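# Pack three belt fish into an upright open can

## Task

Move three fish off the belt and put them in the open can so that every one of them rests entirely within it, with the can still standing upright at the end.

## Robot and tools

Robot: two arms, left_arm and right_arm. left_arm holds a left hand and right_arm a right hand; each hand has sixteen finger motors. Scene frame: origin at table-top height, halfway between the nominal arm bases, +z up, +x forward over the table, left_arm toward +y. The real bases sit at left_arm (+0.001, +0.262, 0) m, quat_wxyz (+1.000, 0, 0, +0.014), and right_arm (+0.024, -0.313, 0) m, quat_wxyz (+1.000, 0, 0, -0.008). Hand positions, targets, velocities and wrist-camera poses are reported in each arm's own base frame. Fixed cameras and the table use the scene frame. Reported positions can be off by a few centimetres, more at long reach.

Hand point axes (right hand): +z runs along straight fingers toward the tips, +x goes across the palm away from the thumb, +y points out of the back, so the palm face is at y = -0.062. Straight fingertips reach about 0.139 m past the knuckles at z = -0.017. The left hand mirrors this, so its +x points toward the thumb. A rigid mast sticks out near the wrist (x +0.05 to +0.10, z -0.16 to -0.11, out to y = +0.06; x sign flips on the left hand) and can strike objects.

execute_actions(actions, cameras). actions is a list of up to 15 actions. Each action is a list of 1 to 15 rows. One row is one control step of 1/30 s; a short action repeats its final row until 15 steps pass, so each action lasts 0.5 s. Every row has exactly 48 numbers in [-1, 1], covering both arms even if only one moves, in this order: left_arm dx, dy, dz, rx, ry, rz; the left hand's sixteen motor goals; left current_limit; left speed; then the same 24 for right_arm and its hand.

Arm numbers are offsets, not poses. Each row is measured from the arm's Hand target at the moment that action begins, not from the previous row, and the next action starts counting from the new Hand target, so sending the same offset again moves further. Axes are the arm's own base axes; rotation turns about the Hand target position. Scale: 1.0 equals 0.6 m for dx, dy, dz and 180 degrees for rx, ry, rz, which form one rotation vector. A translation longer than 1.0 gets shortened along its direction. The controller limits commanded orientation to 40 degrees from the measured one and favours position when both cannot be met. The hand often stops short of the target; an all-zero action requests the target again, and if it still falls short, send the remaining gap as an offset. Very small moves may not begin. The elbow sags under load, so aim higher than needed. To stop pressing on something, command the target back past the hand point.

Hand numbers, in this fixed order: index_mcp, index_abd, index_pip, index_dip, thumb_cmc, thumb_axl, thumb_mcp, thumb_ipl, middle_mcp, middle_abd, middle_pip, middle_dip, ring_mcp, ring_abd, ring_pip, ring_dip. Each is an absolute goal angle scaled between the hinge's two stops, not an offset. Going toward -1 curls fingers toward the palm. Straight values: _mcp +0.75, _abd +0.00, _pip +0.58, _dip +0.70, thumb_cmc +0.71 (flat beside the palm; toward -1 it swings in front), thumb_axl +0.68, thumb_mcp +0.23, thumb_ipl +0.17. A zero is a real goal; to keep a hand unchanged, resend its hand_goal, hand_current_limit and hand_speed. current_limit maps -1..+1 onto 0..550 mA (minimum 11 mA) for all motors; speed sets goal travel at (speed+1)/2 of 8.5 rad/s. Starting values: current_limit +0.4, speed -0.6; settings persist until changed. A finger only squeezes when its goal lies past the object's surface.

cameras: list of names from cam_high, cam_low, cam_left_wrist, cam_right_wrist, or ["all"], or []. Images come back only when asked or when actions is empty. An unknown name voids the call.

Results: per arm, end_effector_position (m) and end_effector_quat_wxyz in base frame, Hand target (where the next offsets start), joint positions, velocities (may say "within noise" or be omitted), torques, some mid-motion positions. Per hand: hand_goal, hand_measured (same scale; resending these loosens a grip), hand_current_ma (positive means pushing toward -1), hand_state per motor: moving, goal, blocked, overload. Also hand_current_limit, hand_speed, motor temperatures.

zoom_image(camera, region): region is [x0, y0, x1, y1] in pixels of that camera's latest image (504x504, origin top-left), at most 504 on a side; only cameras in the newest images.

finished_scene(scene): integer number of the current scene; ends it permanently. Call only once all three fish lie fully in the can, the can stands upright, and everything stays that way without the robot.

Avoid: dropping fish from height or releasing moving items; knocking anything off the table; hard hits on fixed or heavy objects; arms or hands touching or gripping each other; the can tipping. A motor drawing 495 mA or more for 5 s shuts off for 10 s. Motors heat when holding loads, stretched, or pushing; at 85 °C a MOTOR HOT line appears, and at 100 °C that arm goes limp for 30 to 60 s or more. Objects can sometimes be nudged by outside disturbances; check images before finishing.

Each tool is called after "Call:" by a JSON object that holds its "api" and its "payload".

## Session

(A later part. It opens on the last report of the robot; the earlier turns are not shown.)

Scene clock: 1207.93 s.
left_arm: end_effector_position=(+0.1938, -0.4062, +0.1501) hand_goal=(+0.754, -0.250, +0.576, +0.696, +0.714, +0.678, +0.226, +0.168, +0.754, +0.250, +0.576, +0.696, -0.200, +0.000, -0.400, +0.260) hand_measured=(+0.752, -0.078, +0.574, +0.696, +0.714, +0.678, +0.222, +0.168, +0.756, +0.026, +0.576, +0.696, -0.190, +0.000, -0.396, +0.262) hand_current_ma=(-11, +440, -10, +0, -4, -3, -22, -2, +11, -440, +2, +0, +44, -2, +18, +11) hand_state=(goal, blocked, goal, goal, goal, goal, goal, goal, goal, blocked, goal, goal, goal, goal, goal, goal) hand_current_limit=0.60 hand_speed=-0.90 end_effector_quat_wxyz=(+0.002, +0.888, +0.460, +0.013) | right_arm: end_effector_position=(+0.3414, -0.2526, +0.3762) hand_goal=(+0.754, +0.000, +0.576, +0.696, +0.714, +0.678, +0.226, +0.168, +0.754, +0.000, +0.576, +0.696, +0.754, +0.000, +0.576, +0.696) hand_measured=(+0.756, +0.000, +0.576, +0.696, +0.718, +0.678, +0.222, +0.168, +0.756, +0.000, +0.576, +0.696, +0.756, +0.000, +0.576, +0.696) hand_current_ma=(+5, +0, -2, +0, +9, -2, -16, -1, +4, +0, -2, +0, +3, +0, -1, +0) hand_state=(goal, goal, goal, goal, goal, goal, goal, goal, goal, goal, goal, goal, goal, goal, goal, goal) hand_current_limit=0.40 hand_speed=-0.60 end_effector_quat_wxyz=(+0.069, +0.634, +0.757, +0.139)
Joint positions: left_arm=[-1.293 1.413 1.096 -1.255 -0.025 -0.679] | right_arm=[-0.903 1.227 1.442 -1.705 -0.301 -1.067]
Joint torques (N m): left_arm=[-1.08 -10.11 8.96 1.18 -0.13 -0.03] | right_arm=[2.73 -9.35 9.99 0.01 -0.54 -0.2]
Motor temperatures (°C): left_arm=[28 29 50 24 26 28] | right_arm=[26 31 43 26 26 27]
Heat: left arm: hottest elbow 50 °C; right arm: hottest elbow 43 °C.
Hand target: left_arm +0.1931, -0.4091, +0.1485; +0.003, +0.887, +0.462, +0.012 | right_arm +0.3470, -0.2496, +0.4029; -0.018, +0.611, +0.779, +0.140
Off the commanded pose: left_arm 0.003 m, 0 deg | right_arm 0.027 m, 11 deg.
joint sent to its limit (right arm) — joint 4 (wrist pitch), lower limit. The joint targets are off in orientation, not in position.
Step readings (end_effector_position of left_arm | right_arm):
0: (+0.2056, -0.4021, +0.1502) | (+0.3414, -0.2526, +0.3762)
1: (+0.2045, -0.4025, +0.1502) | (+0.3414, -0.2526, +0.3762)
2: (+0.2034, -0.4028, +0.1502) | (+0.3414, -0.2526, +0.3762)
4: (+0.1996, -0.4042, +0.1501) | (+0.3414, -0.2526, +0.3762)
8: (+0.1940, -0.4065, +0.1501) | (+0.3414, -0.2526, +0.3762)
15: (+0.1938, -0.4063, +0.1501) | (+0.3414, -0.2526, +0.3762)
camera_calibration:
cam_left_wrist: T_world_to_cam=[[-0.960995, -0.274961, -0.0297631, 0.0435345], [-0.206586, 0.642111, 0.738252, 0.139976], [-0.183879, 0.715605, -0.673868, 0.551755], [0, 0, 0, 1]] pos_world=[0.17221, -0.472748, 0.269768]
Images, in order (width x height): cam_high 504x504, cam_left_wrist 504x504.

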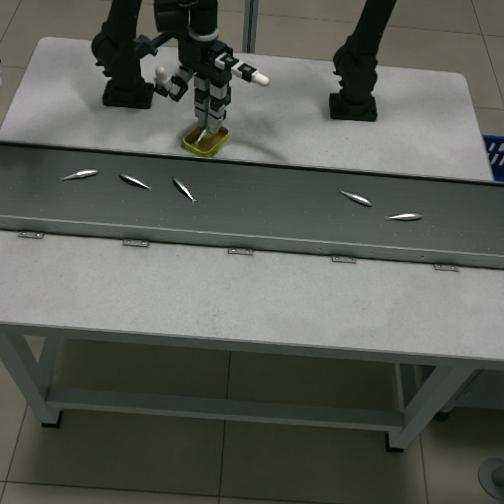

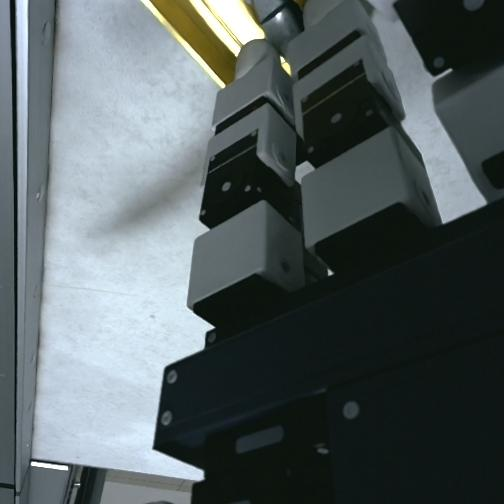

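Call:
{"api": "execute_actions", "payload": {"actions": [[[0.0123,0.0085,0.0,0,0,0,0.754,-0.25,0.576,0.696,0.714,0.678,0.226,0.168,0.754,0.25,0.576,0.696,-0.2,0,-0.4,0.26,0.6,-0.9,0,0,0,0,0,0,0.754,0,0.576,0.696,0.714,0.678,0.226,0.168,0.754,0,0.576,0.696,0.754,0,0.576,0.696,0.4,-0.6]]], "cameras": ["cam_left_wrist","cam_high"]}}

Call:
{"api": "zoom_image", "payload": {"camera": "cam_high", "region": [170, 100, 250, 180]}}

Call:
{"api": "zoom_image", "payload": {"camera": "cam_left_wrist", "region": [200, 0, 400, 150]}}

Scene clock: 1236.13 s.
left_arm: end_effector_position=(+0.1972, -0.4050, +0.1501) hand_goal=(+0.754, -0.250, +0.576, +0.696, +0.714, +0.678, +0.226, +0.168, +0.754, +0.250, +0.576, +0.696, -0.200, +0.000, -0.400, +0.260) hand_measured=(+0.752, -0.078, +0.574, +0.696, +0.714, +0.678, +0.222, +0.168, +0.756, +0.026, +0.576, +0.696, -0.190, +0.000, -0.396, +0.262) hand_current_ma=(-11, +440, -10, +0, -4, -3, -22, -2, +11, -440, +2, +0, +44, -2, +18, +11) hand_state=(goal, blocked, goal, goal, goal, goal, goal, goal, goal, blocked, goal, goal, goal, goal, goal, goal) hand_current_limit=0.60 hand_speed=-0.90 end_effector_quat_wxyz=(+0.002, +0.887, +0.461, +0.013) | right_arm: end_effector_position=(+0.3414, -0.2526, +0.3762) hand_goal=(+0.754, +0.000, +0.576, +0.696, +0.714, +0.678, +0.226, +0.168, +0.754, +0.000, +0.576, +0.696, +0.754, +0.000, +0.576, +0.696) hand_measured=(+0.756, +0.000, +0.576, +0.696, +0.718, +0.678, +0.222, +0.168, +0.756, +0.000, +0.576, +0.696, +0.756, +0.000, +0.576, +0.696) hand_current_ma=(+5, +0, -2, +0, +9, -2, -16, -1, +4, +0, -2, +0, +3, +0, -1, +0) hand_state=(goal, goal, goal, goal, goal, goal, goal, goal, goal, goal, goal, goal, goal, goal, goal, goal) hand_current_limit=0.40 hand_speed=-0.60 end_effector_quat_wxyz=(+0.069, +0.634, +0.757, +0.139)
Joint positions: left_arm=[-1.284 1.413 1.096 -1.255 -0.025 -0.672] | right_arm=[-0.903 1.227 1.442 -1.705 -0.301 -1.067]
Joint torques (N m): left_arm=[-0.09 -10.75 8.25 1.18 -0.12 0.11] | right_arm=[1.9 -9.7 10 -0.17 -0.52 -0.19]
Heat: left arm: hottest elbow 49 °C; right arm: hottest elbow 43 °C.
Hand target: left_arm +0.2004, -0.4041, +0.1485; +0.003, +0.887, +0.462, +0.012 | right_arm +0.3470, -0.2496, +0.4029; -0.018, +0.611, +0.779, +0.140
Off the commanded pose: left_arm 0.004 m, 0 deg | right_arm 0.027 m, 11 deg.
joint sent to its limit (right arm) — joint 4 (wrist pitch), lower limit. The joint targets are off in orientation, not in position.
Step readings (end_effector_position of left_arm | right_arm):
0: (+0.1938, -0.4062, +0.1501) | (+0.3414, -0.2526, +0.3762)
1: (+0.1940, -0.4062, +0.1501) | (+0.3414, -0.2526, +0.3762)
2: (+0.1942, -0.4062, +0.1501) | (+0.3414, -0.2526, +0.3762)
4: (+0.1956, -0.4056, +0.1501) | (+0.3414, -0.2526, +0.3762)
8: (+0.1969, -0.4051, +0.1501) | (+0.3414, -0.2526, +0.3762)
15: (+0.1972, -0.4050, +0.1501) | (+0.3414, -0.2526, +0.3762)
camera_calibration:
cam_left_wrist: T_world_to_cam=[[-0.960364, -0.277154, -0.0297635, 0.0460525], [-0.208023, 0.641529, 0.738354, 0.139944], [-0.185544, 0.715281, -0.673756, 0.551722], [0, 0, 0, 1]] pos_world=[0.175707, -0.47165, 0.269768]
Images, in order (width x height): cam_high 504x504, cam_left_wrist 504x504.

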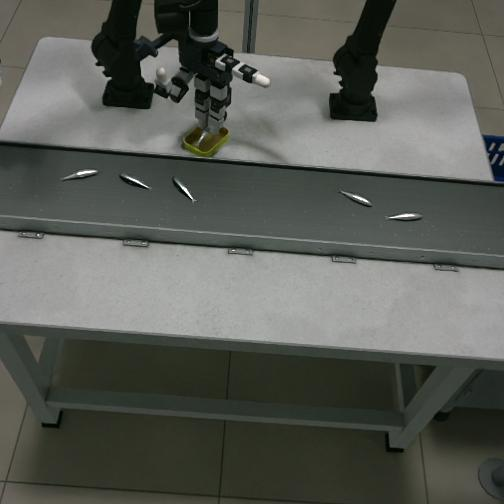

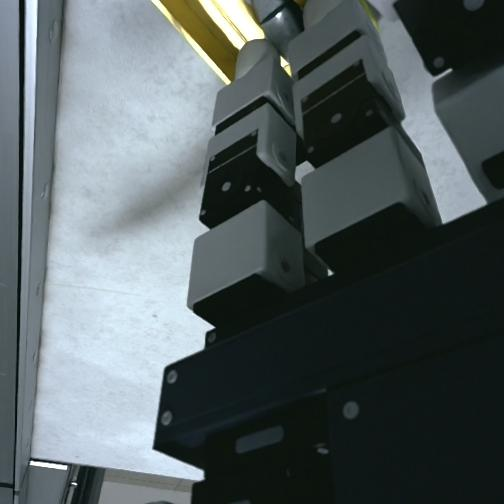

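Scaled by 6.300 from the camera's 504x504 image, which has a finer 720x720 frame.

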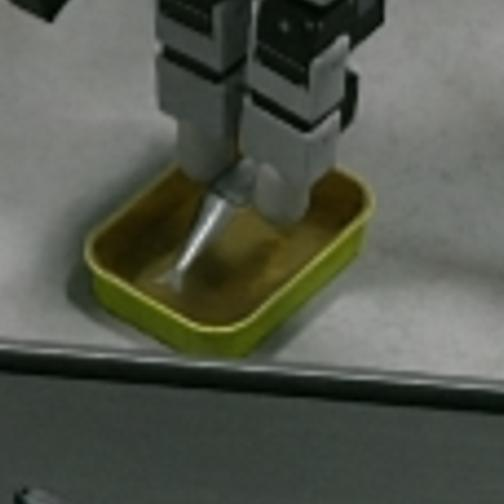

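Scaled by 2.520 from the camera's 504x504 image, which has a finer 720x720 frame.

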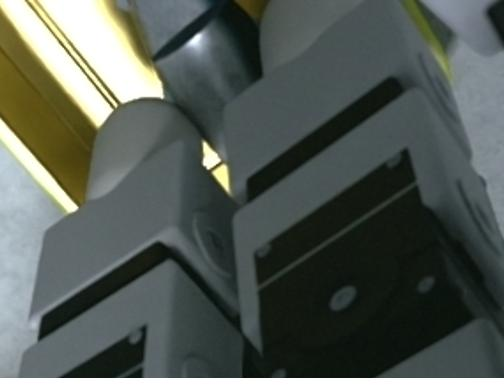

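Call:
{"api": "execute_actions", "payload": {"actions": [[[0.0052,0.0098,0.0,0,0,0,0.754,-0.25,0.576,0.696,0.714,0.678,0.226,0.168,0.754,0.25,0.576,0.696,-0.2,0,-0.4,0.26,0.6,-0.9,0,0,0,0,0,0,0.754,0,0.576,0.696,0.714,0.678,0.226,0.168,0.754,0,0.576,0.696,0.754,0,0.576,0.696,0.4,-0.6]],[[0,0,-0.02,0,0,0,0.754,-0.25,0.576,0.696,0.714,0.678,0.226,0.168,0.754,0.25,0.576,0.696,-0.2,0,-0.4,0.26,0.6,-0.9,0,0,0,0,0,0,0.754,0,0.576,0.696,0.714,0.678,0.226,0.168,0.754,0,0.576,0.696,0.754,0,0.576,0.696,0.4,-0.6]]], "cameras": ["cam_left_wrist","cam_high"]}}

Call:
{"api": "zoom_image", "payload": {"camera": "cam_high", "region": [170, 100, 250, 180]}}

Call:
{"api": "zoom_image", "payload": {"camera": "cam_left_wrist", "region": [200, 0, 400, 150]}}

Scene clock: 1252.83 s.
left_arm: end_effector_position=(+0.2000, -0.3968, +0.1364) hand_goal=(+0.754, -0.250, +0.576, +0.696, +0.714, +0.678, +0.226, +0.168, +0.754, +0.250, +0.576, +0.696, -0.200, +0.000, -0.400, +0.260) hand_measured=(+0.752, -0.078, +0.574, +0.696, +0.714, +0.678, +0.222, +0.168, +0.756, +0.026, +0.576, +0.696, -0.190, +0.000, -0.396, +0.262) hand_current_ma=(-11, +440, -10, +0, -4, -3, -22, -2, +11, -440, +2, +0, +44, -2, +18, +11) hand_state=(goal, blocked, goal, goal, goal, goal, goal, goal, goal, blocked, goal, goal, goal, goal, goal, goal) hand_current_limit=0.60 hand_speed=-0.90 end_effector_quat_wxyz=(-0.003, +0.887, +0.461, +0.014) | right_arm: end_effector_position=(+0.3414, -0.2526, +0.3762) hand_goal=(+0.754, +0.000, +0.576, +0.696, +0.714, +0.678, +0.226, +0.168, +0.754, +0.000, +0.576, +0.696, +0.754, +0.000, +0.576, +0.696) hand_measured=(+0.756, +0.000, +0.576, +0.696, +0.718, +0.678, +0.222, +0.168, +0.756, +0.000, +0.576, +0.696, +0.756, +0.000, +0.576, +0.696) hand_current_ma=(+5, +0, -2, +0, +9, -2, -16, -1, +4, +0, -2, +0, +3, +0, -1, +0) hand_state=(goal, goal, goal, goal, goal, goal, goal, goal, goal, goal, goal, goal, goal, goal, goal, goal) hand_current_limit=0.40 hand_speed=-0.60 end_effector_quat_wxyz=(+0.069, +0.634, +0.757, +0.139)
Joint positions: left_arm=[-1.271 1.413 1.059 -1.228 -0.025 -0.66] | right_arm=[-0.903 1.227 1.442 -1.705 -0.301 -1.067]
Joint torques (N m): left_arm=[-0.21 -10.81 8.32 1.54 -0.12 0.12] | right_arm=[1.32 -9.88 10.03 -0.08 -0.54 -0.18]
Heat: left arm: hottest elbow 48 °C; right arm: hottest elbow 43 °C.
Hand target: left_arm +0.2035, -0.3982, +0.1365; +0.003, +0.887, +0.462, +0.012 | right_arm +0.3470, -0.2496, +0.4029; -0.018, +0.611, +0.779, +0.140
Off the commanded pose: left_arm 0.004 m, 1 deg | right_arm 0.027 m, 11 deg.
joint sent to its limit (right arm) — joint 4 (wrist pitch), lower limit. The joint targets are off in orientation, not in position.
Step readings (end_effector_position of left_arm | right_arm):
0: (+0.1972, -0.4050, +0.1501) | (+0.3414, -0.2526, +0.3762)
1: (+0.1974, -0.4043, +0.1493) | (+0.3414, -0.2526, +0.3762)
2: (+0.1976, -0.4037, +0.1486) | (+0.3414, -0.2526, +0.3762)
4: (+0.1987, -0.4012, +0.1464) | (+0.3414, -0.2526, +0.3762)
8: (+0.2003, -0.3983, +0.1441) | (+0.3414, -0.2526, +0.3762)
15: (+0.2005, -0.3983, +0.1441) | (+0.3414, -0.2526, +0.3762)
16: (+0.2005, -0.3983, +0.1430) | (+0.3414, -0.2526, +0.3762)
17: (+0.2007, -0.3990, +0.1419) | (+0.3414, -0.2526, +0.3762)
19: (+0.2006, -0.3985, +0.1390) | (+0.3414, -0.2526, +0.3762)
23: (+0.1999, -0.3964, +0.1363) | (+0.3414, -0.2526, +0.3762)
30: (+0.2000, -0.3968, +0.1364) | (+0.3414, -0.2526, +0.3762)
camera_calibration:
cam_left_wrist: T_world_to_cam=[[-0.960231, -0.277638, -0.0295535, 0.0503647], [-0.20636, 0.634414, 0.744939, 0.141321], [-0.188075, 0.721412, -0.666477, 0.539055], [0, 0, 0, 1]] pos_world=[0.178907, -0.464553, 0.255481]
Images, in order (width x height): cam_high 504x504, cam_left_wrist 504x504.

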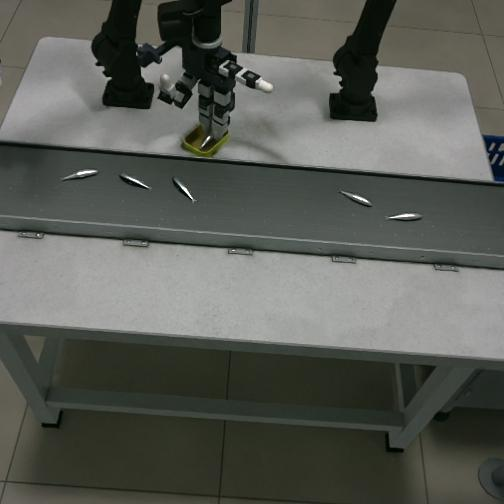

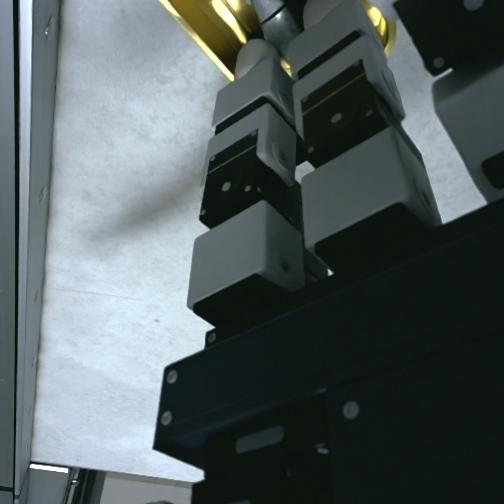

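Scaled by 6.300 from the camera's 504x504 image, which has a finer 720x720 frame.

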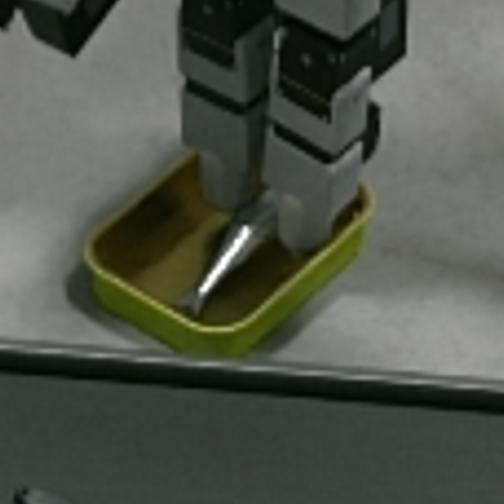

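Scaled by 2.520 from the camera's 504x504 image, which has a finer 720x720 frame.

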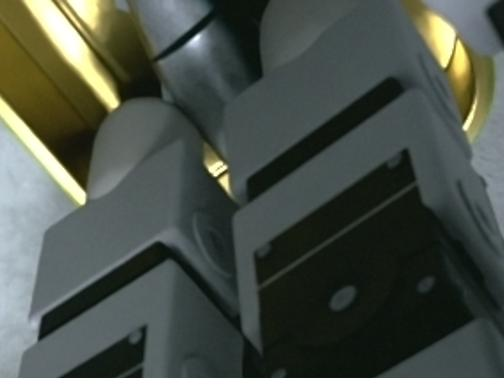

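Call:
{"api": "execute_actions", "payload": {"actions": [[[-0.007,-0.008,0.0,0,0,0,0.754,-0.25,0.576,0.696,0.714,0.678,0.226,0.168,0.754,0.25,0.576,0.696,-0.2,0,-0.4,0.26,0.6,-0.9,0,0,0,0,0,0,0.754,0,0.576,0.696,0.714,0.678,0.226,0.168,0.754,0,0.576,0.696,0.754,0,0.576,0.696,0.4,-0.6]],[[0,0,-0.013,0,0,0,0.754,-0.25,0.576,0.696,0.714,0.678,0.226,0.168,0.754,0.25,0.576,0.696,-0.2,0,-0.4,0.26,0.6,-0.9,0,0,0,0,0,0,0.754,0,0.576,0.696,0.714,0.678,0.226,0.168,0.754,0,0.576,0.696,0.754,0,0.576,0.696,0.4,-0.6]]], "cameras": ["cam_left_wrist","cam_high"]}}

Call:
{"api": "zoom_image", "payload": {"camera": "cam_high", "region": [170, 100, 250, 180]}}

Call:
{"api": "zoom_image", "payload": {"camera": "cam_left_wrist", "region": [200, 0, 400, 150]}}

Scene clock: 1277.37 s.
left_arm: end_effector_position=(+0.2012, -0.4006, +0.1359) hand_goal=(+0.754, -0.250, +0.576, +0.696, +0.714, +0.678, +0.226, +0.168, +0.754, +0.250, +0.576, +0.696, -0.200, +0.000, -0.400, +0.260) hand_measured=(+0.752, -0.078, +0.574, +0.696, +0.714, +0.678, +0.222, +0.168, +0.756, +0.026, +0.576, +0.696, -0.190, +0.000, -0.396, +0.262) hand_current_ma=(-11, +440, -10, +0, -4, -3, -22, -2, +11, -440, +2, +0, +44, -2, +18, +11) hand_state=(goal, blocked, goal, goal, goal, goal, goal, goal, goal, blocked, goal, goal, goal, goal, goal, goal) hand_current_limit=0.60 hand_speed=-0.90 end_effector_quat_wxyz=(+0.005, +0.887, +0.462, +0.012) | right_arm: end_effector_position=(+0.3414, -0.2526, +0.3762) hand_goal=(+0.754, +0.000, +0.576, +0.696, +0.714, +0.678, +0.226, +0.168, +0.754, +0.000, +0.576, +0.696, +0.754, +0.000, +0.576, +0.696) hand_measured=(+0.756, +0.000, +0.576, +0.696, +0.718, +0.678, +0.222, +0.168, +0.756, +0.000, +0.576, +0.696, +0.756, +0.000, +0.576, +0.696) hand_current_ma=(+5, +0, -2, +0, +9, -2, -16, -1, +4, +0, -2, +0, +3, +0, -1, +0) hand_state=(goal, goal, goal, goal, goal, goal, goal, goal, goal, goal, goal, goal, goal, goal, goal, goal) hand_current_limit=0.40 hand_speed=-0.60 end_effector_quat_wxyz=(+0.069, +0.634, +0.757, +0.139)
Joint positions: left_arm=[-1.271 1.414 1.056 -1.207 -0.025 -0.66] | right_arm=[-0.903 1.227 1.442 -1.705 -0.301 -1.067]
Joint torques (N m): left_arm=[-1.32 -9.7 8.12 1.54 -0.12 0.02] | right_arm=[2.49 -9.76 10.02 -0.14 -0.52 -0.17]
Heat: left arm: hottest elbow 48 °C; right arm: hottest elbow 43 °C.
Hand target: left_arm +0.1993, -0.4030, +0.1287; +0.003, +0.887, +0.462, +0.012 | right_arm +0.3470, -0.2496, +0.4029; -0.018, +0.611, +0.779, +0.140
Off the commanded pose: left_arm 0.008 m, 0 deg | right_arm 0.027 m, 11 deg.
joint sent to its limit (right arm) — joint 4 (wrist pitch), lower limit. The joint targets are off in orientation, not in position.
Step readings (end_effector_position of left_arm | right_arm):
0: (+0.2000, -0.3968, +0.1364) | (+0.3414, -0.2526, +0.3762)
1: (+0.2000, -0.3968, +0.1364) | (+0.3414, -0.2526, +0.3762)
2: (+0.2000, -0.3968, +0.1364) | (+0.3414, -0.2526, +0.3762)
4: (+0.2000, -0.3968, +0.1364) | (+0.3414, -0.2526, +0.3762)
8: (+0.2000, -0.3968, +0.1364) | (+0.3414, -0.2526, +0.3762)
15: (+0.2000, -0.3968, +0.1364) | (+0.3414, -0.2526, +0.3762)
16: (+0.2002, -0.3972, +0.1363) | (+0.3414, -0.2526, +0.3762)
17: (+0.2005, -0.3983, +0.1362) | (+0.3414, -0.2526, +0.3762)
19: (+0.2010, -0.4000, +0.1361) | (+0.3414, -0.2526, +0.3762)
23: (+0.2012, -0.4006, +0.1359) | (+0.3414, -0.2526, +0.3762)
30: (+0.2012, -0.4006, +0.1359) | (+0.3414, -0.2526, +0.3762)
camera_calibration:
cam_left_wrist: T_world_to_cam=[[-0.95997, -0.2785, -0.0299098, 0.0500692], [-0.210318, 0.646158, 0.733653, 0.151368], [-0.184996, 0.710575, -0.678866, 0.538418], [0, 0, 0, 1]] pos_world=[0.179505, -0.466449, 0.25596]
Images, in order (width x height): cam_high 504x504, cam_left_wrist 504x504.

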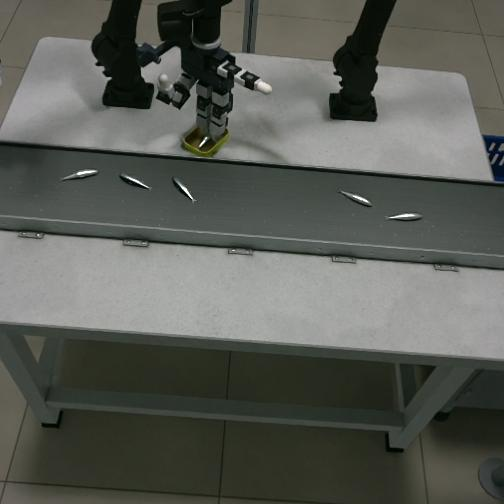

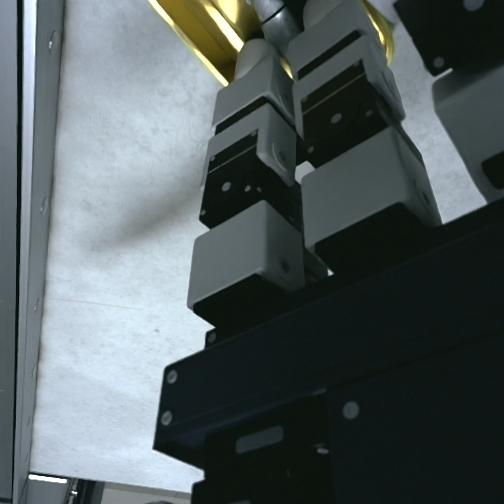

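Scaled by 6.300 from the camera's 504x504 image, which has a finer 720x720 frame.

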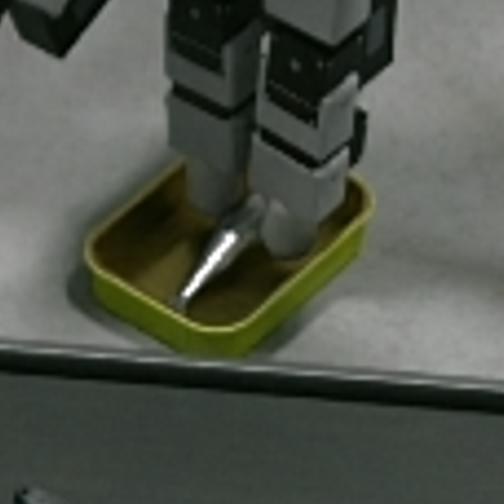

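Scaled by 2.520 from the camera's 504x504 image, which has a finer 720x720 frame.

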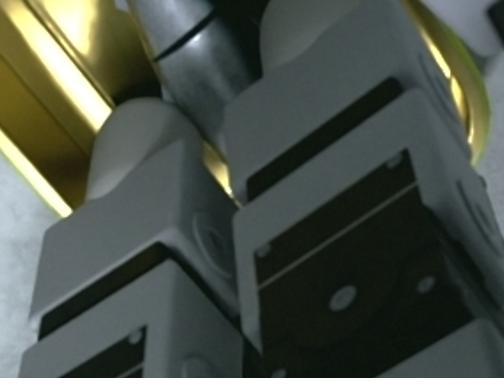

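Call:
{"api": "execute_actions", "payload": {"actions": [[[0,0,-0.012,0,0,0,0.754,-0.25,0.576,0.696,0.714,0.678,0.226,0.168,0.754,0.25,0.576,0.696,-0.2,0,-0.4,0.26,0.6,-0.9,0,0,0,0,0,0,0.754,0,0.576,0.696,0.714,0.678,0.226,0.168,0.754,0,0.576,0.696,0.754,0,0.576,0.696,0.4,-0.6]],[[0,0,0,0,0,0,0.754,-0.05,0.576,0.696,0.714,0.678,0.226,0.168,0.754,0.0,0.576,0.696,-0.2,0,-0.4,0.26,0.6,-0.95,0,0,0,0,0,0,0.754,0,0.576,0.696,0.714,0.678,0.226,0.168,0.754,0,0.576,0.696,0.754,0,0.576,0.696,0.4,-0.6]]], "cameras": ["cam_left_wrist","cam_high"]}}

Call:
{"api": "zoom_image", "payload": {"camera": "cam_high", "region": [170, 100, 250, 180]}}

Call:
{"api": "zoom_image", "payload": {"camera": "cam_left_wrist", "region": [200, 0, 400, 150]}}

Scene clock: 1300.13 s.
left_arm: end_effector_position=(+0.2013, -0.4010, +0.1296) hand_goal=(+0.754, -0.050, +0.576, +0.696, +0.714, +0.678, +0.226, +0.168, +0.754, +0.000, +0.576, +0.696, -0.200, +0.000, -0.400, +0.260) hand_measured=(+0.752, -0.052, +0.574, +0.696, +0.714, +0.678, +0.222, +0.168, +0.756, +0.016, +0.578, +0.696, -0.190, +0.000, -0.396, +0.262) hand_current_ma=(-11, -11, -10, +0, -4, -3, -22, -2, +10, +62, +5, +1, +45, -2, +18, +11) hand_state=(goal, goal, goal, goal, goal, goal, goal, goal, goal, goal, goal, goal, goal, goal, goal, goal) hand_current_limit=0.60 hand_speed=-0.95 end_effector_quat_wxyz=(+0.006, +0.887, +0.462, +0.012) | right_arm: end_effector_position=(+0.3414, -0.2526, +0.3762) hand_goal=(+0.754, +0.000, +0.576, +0.696, +0.714, +0.678, +0.226, +0.168, +0.754, +0.000, +0.576, +0.696, +0.754, +0.000, +0.576, +0.696) hand_measured=(+0.756, +0.000, +0.576, +0.696, +0.718, +0.678, +0.222, +0.168, +0.756, +0.000, +0.576, +0.696, +0.756, +0.000, +0.576, +0.696) hand_current_ma=(+5, +0, -2, +0, +9, -2, -16, -1, +4, +0, -2, +0, +3, +0, -1, +0) hand_state=(goal, goal, goal, goal, goal, goal, goal, goal, goal, goal, goal, goal, goal, goal, goal, goal) hand_current_limit=0.40 hand_speed=-0.60 end_effector_quat_wxyz=(+0.069, +0.634, +0.757, +0.139)
Joint positions: left_arm=[-1.271 1.42 1.044 -1.187 -0.025 -0.66] | right_arm=[-0.903 1.227 1.442 -1.705 -0.301 -1.067]
Joint torques (N m): left_arm=[-1.14 -9.41 8.01 1.57 -0.13 0.01] | right_arm=[1.96 -9.7 9.96 0.03 -0.53 -0.17]
Heat: left arm: hottest elbow 48 °C; right arm: hottest elbow 44 °C.
Hand target: left_arm +0.1993, -0.4029, +0.1214; +0.003, +0.887, +0.462, +0.012 | right_arm +0.3470, -0.2496, +0.4029; -0.018, +0.611, +0.779, +0.140
Off the commanded pose: left_arm 0.009 m, 0 deg | right_arm 0.027 m, 11 deg.
joint sent to its limit (right arm) — joint 4 (wrist pitch), lower limit. The joint targets are off in orientation, not in position.
Step readings (end_effector_position of left_arm | right_arm):
0: (+0.2012, -0.4006, +0.1359) | (+0.3414, -0.2526, +0.3762)
1: (+0.2012, -0.4005, +0.1349) | (+0.3414, -0.2526, +0.3762)
2: (+0.2014, -0.4013, +0.1344) | (+0.3414, -0.2526, +0.3762)
4: (+0.2014, -0.4010, +0.1316) | (+0.3414, -0.2526, +0.3762)
8: (+0.2013, -0.4010, +0.1296) | (+0.3414, -0.2526, +0.3762)
15: (+0.2013, -0.4010, +0.1296) | (+0.3414, -0.2526, +0.3762)
16: (+0.2013, -0.4010, +0.1296) | (+0.3414, -0.2526, +0.3762)
17: (+0.2013, -0.4010, +0.1296) | (+0.3414, -0.2526, +0.3762)
19: (+0.2013, -0.4010, +0.1296) | (+0.3414, -0.2526, +0.3762)
23: (+0.2013, -0.4010, +0.1296) | (+0.3414, -0.2526, +0.3762)
30: (+0.2013, -0.4010, +0.1296) | (+0.3414, -0.2526, +0.3762)
camera_calibration:
cam_left_wrist: T_world_to_cam=[[-0.959958, -0.278531, -0.0300103, 0.0499605], [-0.210907, 0.648043, 0.731819, 0.157447], [-0.184386, 0.708845, -0.680838, 0.533871], [0, 0, 0, 1]] pos_world=[0.179605, -0.466549, 0.249756]
Images, in order (width x height): cam_high 504x504, cam_left_wrist 504x504.

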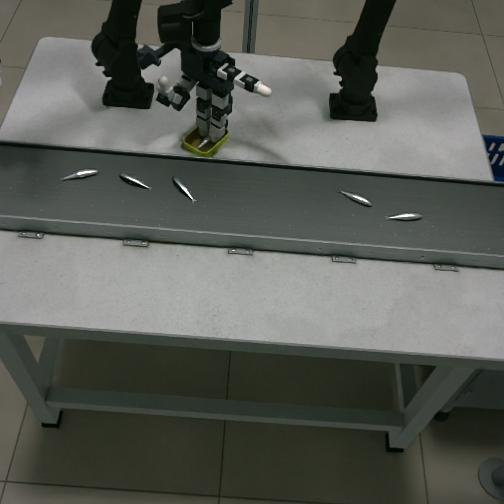

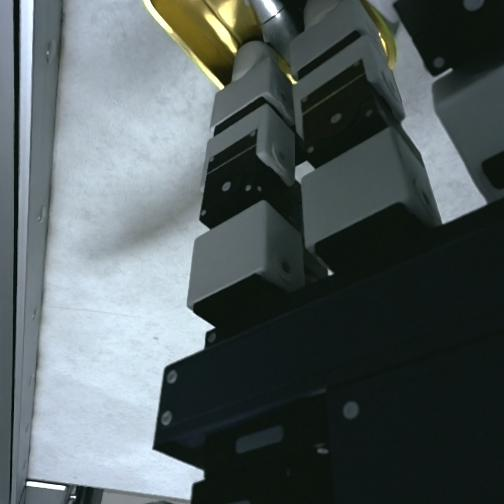

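Scaled by 6.300 from the camera's 504x504 image, which has a finer 720x720 frame.

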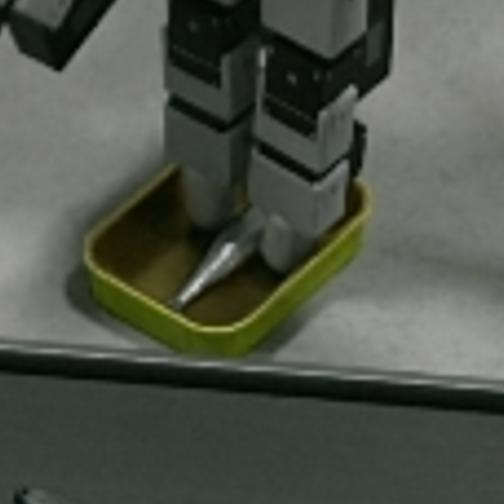

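Scaled by 2.520 from the camera's 504x504 image, which has a finer 720x720 frame.

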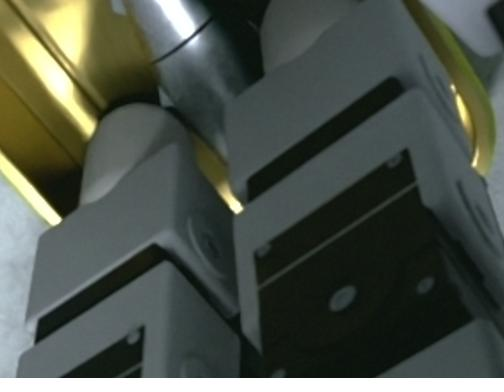

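Call:
{"api": "execute_actions", "payload": {"actions": [[[0,0,0,0,0,0,0.754,-0.02,0.576,0.696,0.714,0.678,0.226,0.168,0.754,0.0,0.576,0.696,-0.2,0,-0.4,0.26,0.6,-0.95,0,0,0,0,0,0,0.754,0,0.576,0.696,0.714,0.678,0.226,0.168,0.754,0,0.576,0.696,0.754,0,0.576,0.696,0.4,-0.6]],[[0,0,0.14,0,0,0,0.754,-0.02,0.576,0.696,0.714,0.678,0.226,0.168,0.754,0.0,0.576,0.696,-0.2,0,-0.4,0.26,0.6,-0.95,0,0,0,0,0,0,0.754,0,0.576,0.696,0.714,0.678,0.226,0.168,0.754,0,0.576,0.696,0.754,0,0.576,0.696,0.4,-0.6]]], "cameras": ["cam_left_wrist","cam_high"]}}

Call:
{"api": "zoom_image", "payload": {"camera": "cam_high", "region": [170, 100, 250, 180]}}

Scene clock: 1317.23 s.
left_arm: end_effector_position=(+0.1985, -0.3919, +0.1886) hand_goal=(+0.754, -0.020, +0.576, +0.696, +0.714, +0.678, +0.226, +0.168, +0.754, +0.000, +0.576, +0.696, -0.200, +0.000, -0.400, +0.260) hand_measured=(+0.752, -0.022, +0.574, +0.696, +0.712, +0.678, +0.220, +0.168, +0.754, +0.002, +0.576, +0.696, -0.190, +0.000, -0.396, +0.262) hand_current_ma=(-9, -10, -10, +0, -5, -3, -29, -2, -4, +10, +1, +1, +47, -2, +18, +11) hand_state=(goal, goal, goal, goal, goal, goal, goal, goal, goal, goal, goal, goal, goal, goal, goal, goal) hand_current_limit=0.60 hand_speed=-0.95 end_effector_quat_wxyz=(-0.010, +0.887, +0.461, +0.015) | right_arm: end_effector_position=(+0.3414, -0.2526, +0.3762) hand_goal=(+0.754, +0.000, +0.576, +0.696, +0.714, +0.678, +0.226, +0.168, +0.754, +0.000, +0.576, +0.696, +0.754, +0.000, +0.576, +0.696) hand_measured=(+0.756, +0.000, +0.576, +0.696, +0.718, +0.678, +0.222, +0.168, +0.756, +0.000, +0.576, +0.696, +0.756, +0.000, +0.576, +0.696) hand_current_ma=(+5, +0, -2, +0, +9, -2, -16, -1, +4, +0, -2, +0, +3, +0, -1, +0) hand_state=(goal, goal, goal, goal, goal, goal, goal, goal, goal, goal, goal, goal, goal, goal, goal, goal) hand_current_limit=0.40 hand_speed=-0.60 end_effector_quat_wxyz=(+0.069, +0.634, +0.757, +0.139)
Joint positions: left_arm=[-1.271 1.369 1.16 -1.387 -0.025 -0.66] | right_arm=[-0.903 1.227 1.442 -1.705 -0.301 -1.067]
Joint torques (N m): left_arm=[-1.32 -10.29 13 0.24 -0.12 0] | right_arm=[3.02 -9.64 10.03 -0.03 -0.55 -0.23]
Heat: left arm: hottest elbow 48 °C; right arm: hottest elbow 44 °C.
Hand target: left_arm +0.1993, -0.4030, +0.2055; +0.003, +0.887, +0.462, +0.012 | right_arm +0.3470, -0.2496, +0.4029; -0.018, +0.611, +0.779, +0.140
Off the commanded pose: left_arm 0.020 m, 2 deg | right_arm 0.027 m, 11 deg.
joint sent to its limit (right arm) — joint 4 (wrist pitch), lower limit. The joint targets are off in orientation, not in position.
Step readings (end_effector_position of left_arm | right_arm):
0: (+0.2013, -0.4010, +0.1296) | (+0.3414, -0.2526, +0.3762)
1: (+0.2013, -0.4010, +0.1296) | (+0.3414, -0.2526, +0.3762)
2: (+0.2013, -0.4010, +0.1296) | (+0.3414, -0.2526, +0.3762)
4: (+0.2013, -0.4010, +0.1296) | (+0.3414, -0.2526, +0.3762)
8: (+0.2013, -0.4010, +0.1296) | (+0.3414, -0.2526, +0.3762)
15: (+0.2013, -0.4010, +0.1296) | (+0.3414, -0.2526, +0.3762)
16: (+0.2005, -0.3984, +0.1341) | (+0.3414, -0.2526, +0.3762)
17: (+0.1987, -0.3924, +0.1381) | (+0.3414, -0.2526, +0.3762)
19: (+0.1963, -0.3849, +0.1529) | (+0.3414, -0.2526, +0.3762)
23: (+0.1978, -0.3895, +0.1815) | (+0.3414, -0.2526, +0.3762)
30: (+0.1985, -0.3919, +0.1886) | (+0.3414, -0.2526, +0.3762)
camera_calibration:
cam_left_wrist: T_world_to_cam=[[-0.960258, -0.27757, -0.0293337, 0.0518089], [-0.203412, 0.623971, 0.754509, 0.0924418], [-0.191125, 0.73049, -0.655634, 0.57216], [0, 0, 0, 1]] pos_world=[0.177908, -0.461258, 0.306899]
Images, in order (width x height): cam_high 504x504, cam_left_wrist 504x504.

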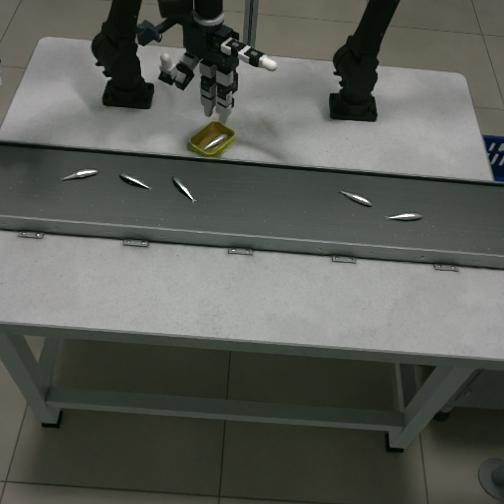

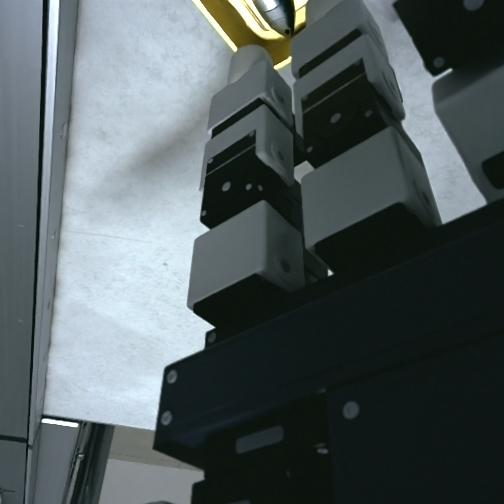

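Scaled by 6.300 from the camera's 504x504 image, which has a finer 720x720 frame.

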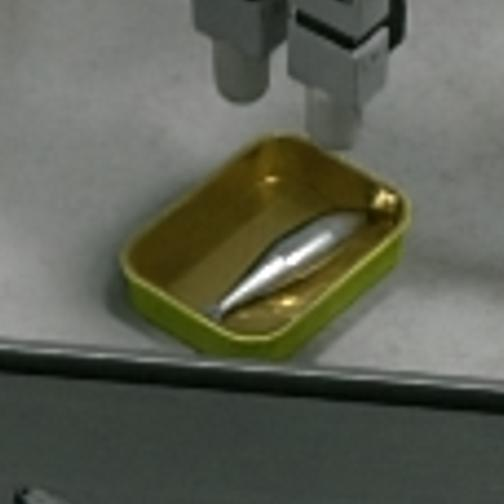

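Call:
{"api": "execute_actions", "payload": {"actions": [[[0.0404,-0.032,0.04,0,0,-0.1967,0.754,0.1,0.576,0.696,0.714,0.678,0.226,0.168,0.754,-0.1,0.576,0.696,-0.2,0,-0.4,0.26,0.4,-0.6,0,0,0,0,0,0,0.754,0,0.576,0.696,0.714,0.678,0.226,0.168,0.754,0,0.576,0.696,0.754,0,0.576,0.696,0.4,-0.6]],[[0.0404,-0.032,0,0,0,-0.1967,0.754,0.1,0.576,0.696,0.714,0.678,0.226,0.168,0.754,-0.1,0.576,0.696,-0.2,0,-0.4,0.26,0.4,-0.6,0,0,0,0,0,0,0.754,0,0.576,0.696,0.714,0.678,0.226,0.168,0.754,0,0.576,0.696,0.754,0,0.576,0.696,0.4,-0.6]],[[0.0404,-0.032,0,0,0,-0.1967,0.754,0.1,0.576,0.696,0.714,0.678,0.226,0.168,0.754,-0.1,0.576,0.696,-0.2,0,-0.4,0.26,0.4,-0.6,0,0,0,0,0,0,0.754,0,0.576,0.696,0.714,0.678,0.226,0.168,0.754,0,0.576,0.696,0.754,0,0.576,0.696,0.4,-0.6]]], "cameras": ["cam_left_wrist","cam_high","cam_low"]}}

Call:
{"api": "zoom_image", "payload": {"camera": "cam_high", "region": [140, 100, 260, 220]}}

Call:
{"api": "zoom_image", "payload": {"camera": "cam_low", "region": [404, 200, 504, 300]}}

Scene clock: 1372.43 s.
left_arm: end_effector_position=(+0.2670, -0.4476, +0.2063) hand_goal=(+0.754, +0.100, +0.576, +0.696, +0.714, +0.678, +0.226, +0.168, +0.754, -0.100, +0.576, +0.696, -0.200, +0.000, -0.400, +0.260) hand_measured=(+0.754, +0.098, +0.574, +0.696, +0.716, +0.678, +0.220, +0.168, +0.754, -0.100, +0.576, +0.696, -0.190, +0.000, -0.396, +0.262) hand_current_ma=(+2, -8, -4, +0, +5, -3, -34, -2, -2, +1, +0, +1, +43, +0, +18, +11) hand_state=(goal, goal, goal, goal, goal, goal, goal, goal, goal, goal, goal, goal, goal, goal, goal, goal) hand_current_limit=0.40 hand_speed=-0.60 end_effector_quat_wxyz=(+0.001, +0.905, -0.424, -0.014) | right_arm: end_effector_position=(+0.3414, -0.2526, +0.3762) hand_goal=(+0.754, +0.000, +0.576, +0.696, +0.714, +0.678, +0.226, +0.168, +0.754, +0.000, +0.576, +0.696, +0.754, +0.000, +0.576, +0.696) hand_measured=(+0.756, +0.000, +0.576, +0.696, +0.718, +0.678, +0.222, +0.168, +0.756, +0.000, +0.576, +0.696, +0.756, +0.000, +0.576, +0.696) hand_current_ma=(+5, +0, -2, +0, +9, -2, -16, -1, +4, +0, -2, +0, +3, +0, -1, +0) hand_state=(goal, goal, goal, goal, goal, goal, goal, goal, goal, goal, goal, goal, goal, goal, goal, goal) hand_current_limit=0.40 hand_speed=-0.60 end_effector_quat_wxyz=(+0.069, +0.634, +0.757, +0.139)
Joint positions: left_arm=[-0.863 1.65 1.52 -1.466 0.014 1.585] | right_arm=[-0.903 1.227 1.442 -1.705 -0.301 -1.067]
Joint torques (N m): left_arm=[-1.32 -14.86 14.46 0.17 0.3 0.13] | right_arm=[2.55 -9 9.92 -0.18 -0.52 -0.16]
Heat: left arm: hottest elbow 53 °C; right arm: hottest elbow 44 °C.
Hand target: left_arm +0.2721, -0.4605, +0.2294; +0.012, +0.902, -0.432, +0.004 | right_arm +0.3470, -0.2496, +0.4029; -0.018, +0.611, +0.779, +0.140
Off the commanded pose: left_arm 0.027 m, 3 deg | right_arm 0.027 m, 11 deg.
joint sent to its limit (right arm) — joint 4 (wrist pitch), lower limit. The joint targets are off in orientation, not in position.
Step readings (end_effector_position of left_arm | right_arm):
0: (+0.1985, -0.3919, +0.1886) | (+0.3414, -0.2526, +0.3762)
1: (+0.2010, -0.3947, +0.1907) | (+0.3414, -0.2526, +0.3762)
2: (+0.2027, -0.3979, +0.1922) | (+0.3414, -0.2526, +0.3762)
4: (+0.2107, -0.3985, +0.1949) | (+0.3414, -0.2526, +0.3762)
8: (+0.2270, -0.3964, +0.2006) | (+0.3414, -0.2526, +0.3762)
15: (+0.2220, -0.4046, +0.2049) | (+0.3414, -0.2526, +0.3762)
16: (+0.2225, -0.4067, +0.2056) | (+0.3414, -0.2526, +0.3762)
17: (+0.2229, -0.4090, +0.2061) | (+0.3414, -0.2526, +0.3762)
19: (+0.2335, -0.4115, +0.2083) | (+0.3414, -0.2526, +0.3762)
23: (+0.2547, -0.4162, +0.2119) | (+0.3414, -0.2526, +0.3762)
30: (+0.2463, -0.4244, +0.2067) | (+0.3414, -0.2526, +0.3762)
31: (+0.2453, -0.4254, +0.2066) | (+0.3414, -0.2526, +0.3762)
32: (+0.2454, -0.4282, +0.2085) | (+0.3414, -0.2526, +0.3762)
34: (+0.2582, -0.4408, +0.2144) | (+0.3414, -0.2526, +0.3762)
38: (+0.2805, -0.4566, +0.2164) | (+0.3414, -0.2526, +0.3762)
45: (+0.2701, -0.4493, +0.2053) | (+0.3414, -0.2526, +0.3762)
camera_calibration:
cam_left_wrist: T_world_to_cam=[[-0.016352, 0.999849, 0.00588276, 0.415189], [0.694759, 0.0071309, 0.719207, -0.380823], [0.719056, 0.0158476, -0.694771, 0.0827678], [0, 0, 0, 1]] pos_world=[0.211855, -0.413722, 0.328953]
Images, in order (width x height): cam_high 504x504, cam_low 504x504, cam_left_wrist 504x504.

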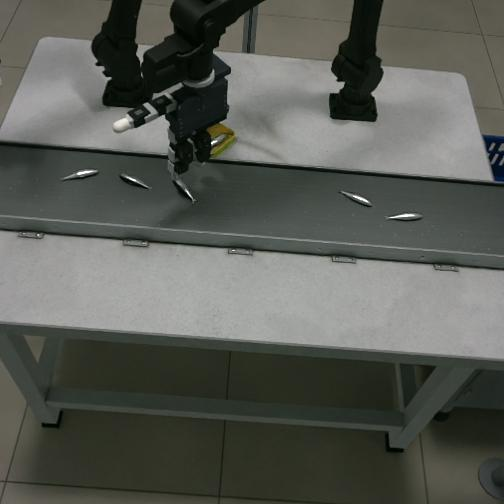

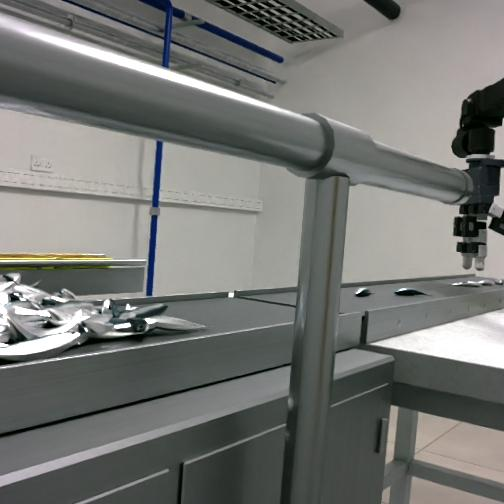

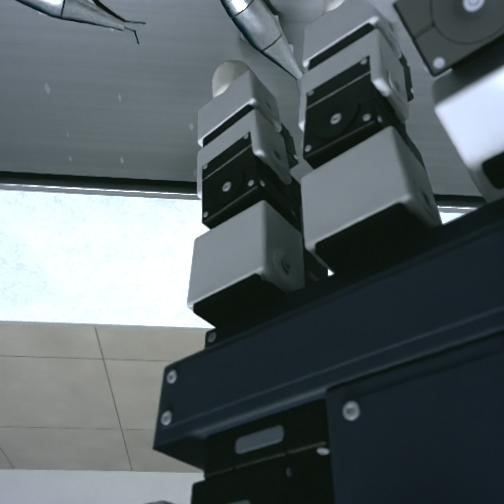

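Scaled by 4.200 from the camera's 504x504 image, which has a finer 720x720 frame.

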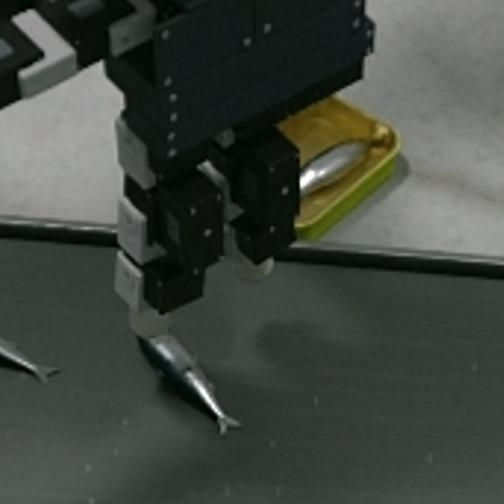

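Scaled by 5.040 from the camera's 504x504 image, which has a finer 720x720 frame.

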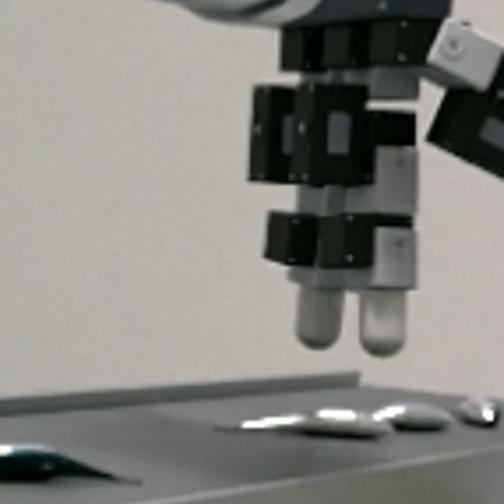

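Call:
{"api": "zoom_image", "payload": {"camera": "cam_left_wrist", "region": [200, 0, 360, 120]}}

Scaled by 3.150 from the camera's 504x504 image, which has a finer 720x720 frame.

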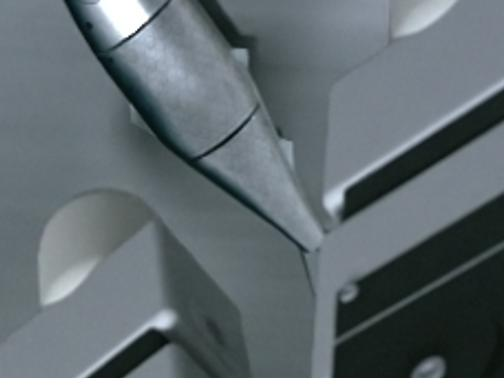

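Call:
{"api": "execute_actions", "payload": {"actions": [[[0.004,0.0025,-0.05,0,0,0,0.754,0.08,0.576,0.696,0.714,0.678,0.226,0.168,0.754,-0.08,0.576,0.696,-0.2,0,-0.4,0.26,0.4,-0.6,0,0,0,0,0,0,0.754,0,0.576,0.696,0.714,0.678,0.226,0.168,0.754,0,0.576,0.696,0.754,0,0.576,0.696,0.4,-0.6]],[[0,0,-0.05,0,0,0,0.754,0.08,0.576,0.696,0.714,0.678,0.226,0.168,0.754,-0.08,0.576,0.696,-0.2,0,-0.4,0.26,0.4,-0.6,0,0,0,0,0,0,0.754,0,0.576,0.696,0.714,0.678,0.226,0.168,0.754,0,0.576,0.696,0.754,0,0.576,0.696,0.4,-0.6]]], "cameras": ["cam_left_wrist","cam_high","cam_low"]}}

Call:
{"api": "zoom_image", "payload": {"camera": "cam_high", "region": [140, 120, 240, 220]}}

Call:
{"api": "zoom_image", "payload": {"camera": "cam_low", "region": [424, 220, 504, 300]}}

Call:
{"api": "zoom_image", "payload": {"camera": "cam_left_wrist", "region": [200, 0, 360, 120]}}

Scene clock: 1409.40 s.
left_arm: end_effector_position=(+0.2733, -0.4555, +0.1685) hand_goal=(+0.754, +0.080, +0.576, +0.696, +0.714, +0.678, +0.226, +0.168, +0.754, -0.080, +0.576, +0.696, -0.200, +0.000, -0.400, +0.260) hand_measured=(+0.754, +0.082, +0.574, +0.696, +0.716, +0.678, +0.220, +0.168, +0.754, -0.082, +0.576, +0.696, -0.192, +0.000, -0.396, +0.262) hand_current_ma=(+2, +8, -4, +0, +5, -3, -34, -2, -2, -8, +0, +1, +43, +0, +18, +11) hand_state=(goal, goal, goal, goal, goal, goal, goal, goal, goal, goal, goal, goal, goal, goal, goal, goal) hand_current_limit=0.40 hand_speed=-0.60 end_effector_quat_wxyz=(+0.007, +0.904, -0.429, -0.002) | right_arm: end_effector_position=(+0.3414, -0.2526, +0.3762) hand_goal=(+0.754, +0.000, +0.576, +0.696, +0.714, +0.678, +0.226, +0.168, +0.754, +0.000, +0.576, +0.696, +0.754, +0.000, +0.576, +0.696) hand_measured=(+0.756, +0.000, +0.576, +0.696, +0.718, +0.678, +0.222, +0.168, +0.756, +0.000, +0.576, +0.696, +0.756, +0.000, +0.576, +0.696) hand_current_ma=(+5, +0, -2, +0, +9, -2, -16, -1, +4, +0, -2, +0, +3, +0, -1, +0) hand_state=(goal, goal, goal, goal, goal, goal, goal, goal, goal, goal, goal, goal, goal, goal, goal, goal) hand_current_limit=0.40 hand_speed=-0.60 end_effector_quat_wxyz=(+0.069, +0.634, +0.757, +0.139)
Joint positions: left_arm=[-0.863 1.679 1.455 -1.345 0.015 1.594] | right_arm=[-0.903 1.227 1.442 -1.705 -0.301 -1.067]
Joint torques (N m): left_arm=[-1.03 -14.92 9.2 1.52 0.3 0.12] | right_arm=[1.96 -9.52 9.95 -0.02 -0.54 -0.2]
Motor temperatures (°C): left_arm=[28 31 60 24 26 28] | right_arm=[26 31 45 26 26 27]
Heat: left arm: hottest elbow 60 °C; right arm: hottest elbow 45 °C.
Hand target: left_arm +0.2745, -0.4590, +0.1694; +0.012, +0.902, -0.432, +0.004 | right_arm +0.3470, -0.2496, +0.4029; -0.018, +0.611, +0.779, +0.140
Off the commanded pose: left_arm 0.004 m, 1 deg | right_arm 0.027 m, 11 deg.
joint sent to its limit (right arm) — joint 4 (wrist pitch), lower limit. The joint targets are off in orientation, not in position.
Step readings (end_effector_position of left_arm | right_arm):
0: (+0.2669, -0.4476, +0.2063) | (+0.3414, -0.2526, +0.3762)
1: (+0.2678, -0.4486, +0.2064) | (+0.3414, -0.2526, +0.3762)
2: (+0.2693, -0.4505, +0.2063) | (+0.3414, -0.2526, +0.3762)
4: (+0.2723, -0.4541, +0.2066) | (+0.3414, -0.2526, +0.3762)
8: (+0.2734, -0.4555, +0.2068) | (+0.3414, -0.2526, +0.3762)
15: (+0.2733, -0.4555, +0.2068) | (+0.3414, -0.2526, +0.3762)
16: (+0.2733, -0.4556, +0.2029) | (+0.3414, -0.2526, +0.3762)
17: (+0.2747, -0.4572, +0.1992) | (+0.3414, -0.2526, +0.3762)
19: (+0.2748, -0.4573, +0.1890) | (+0.3414, -0.2526, +0.3762)
23: (+0.2725, -0.4546, +0.1714) | (+0.3414, -0.2526, +0.3762)
30: (+0.2733, -0.4555, +0.1685) | (+0.3414, -0.2526, +0.3762)
camera_calibration:
cam_left_wrist: T_world_to_cam=[[-0.00749071, 0.999852, -0.0155178, 0.424579], [0.682933, 0.0164507, 0.730296, -0.352332], [0.730443, -0.00512717, -0.682954, 0.0374345], [0, 0, 0, 1]] pos_world=[0.216455, -0.418528, 0.289461]
Images, in order (width x height): cam_high 504x504, cam_low 504x504, cam_left_wrist 504x504.

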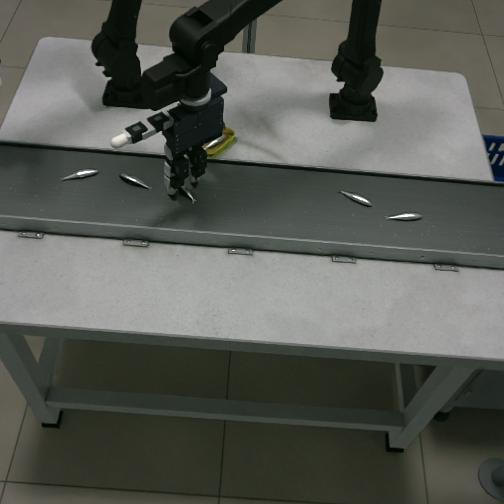

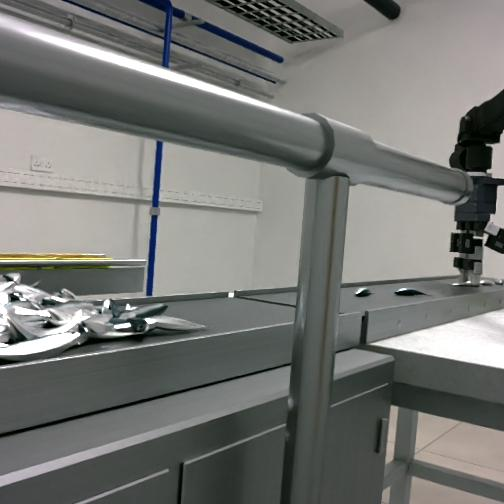

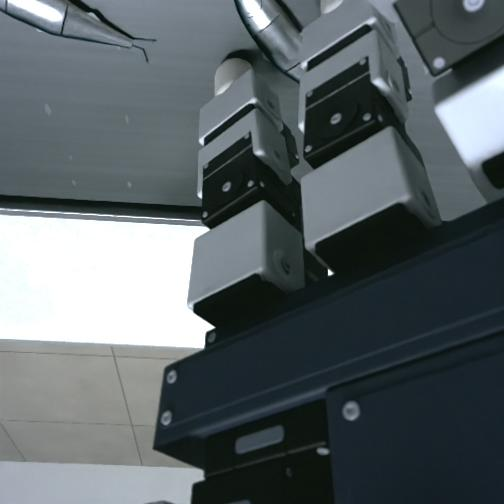

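Scaled by 5.040 from the camera's 504x504 image, which has a finer 720x720 frame.

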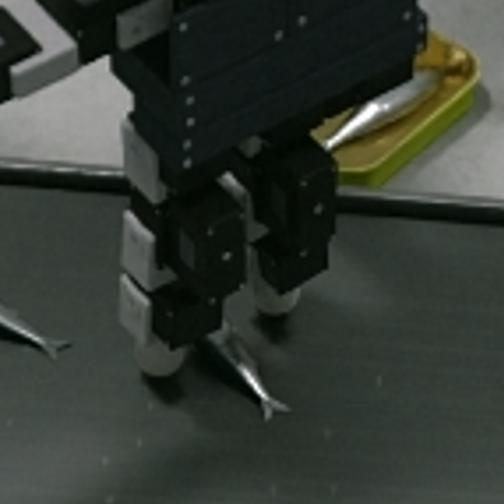

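Scaled by 6.300 from the camera's 504x504 image, which has a finer 720x720 frame.

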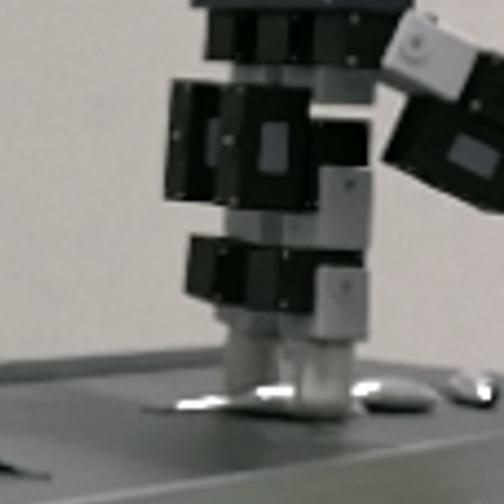

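Scaled by 3.150 from the camera's 504x504 image, which has a finer 720x720 frame.

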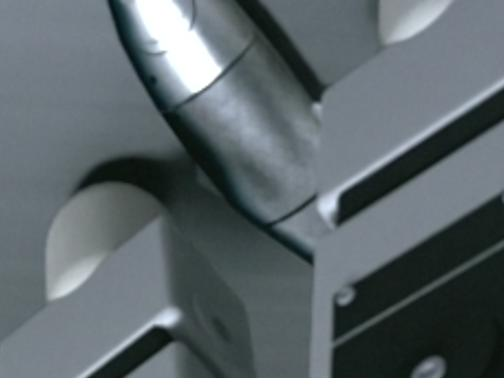

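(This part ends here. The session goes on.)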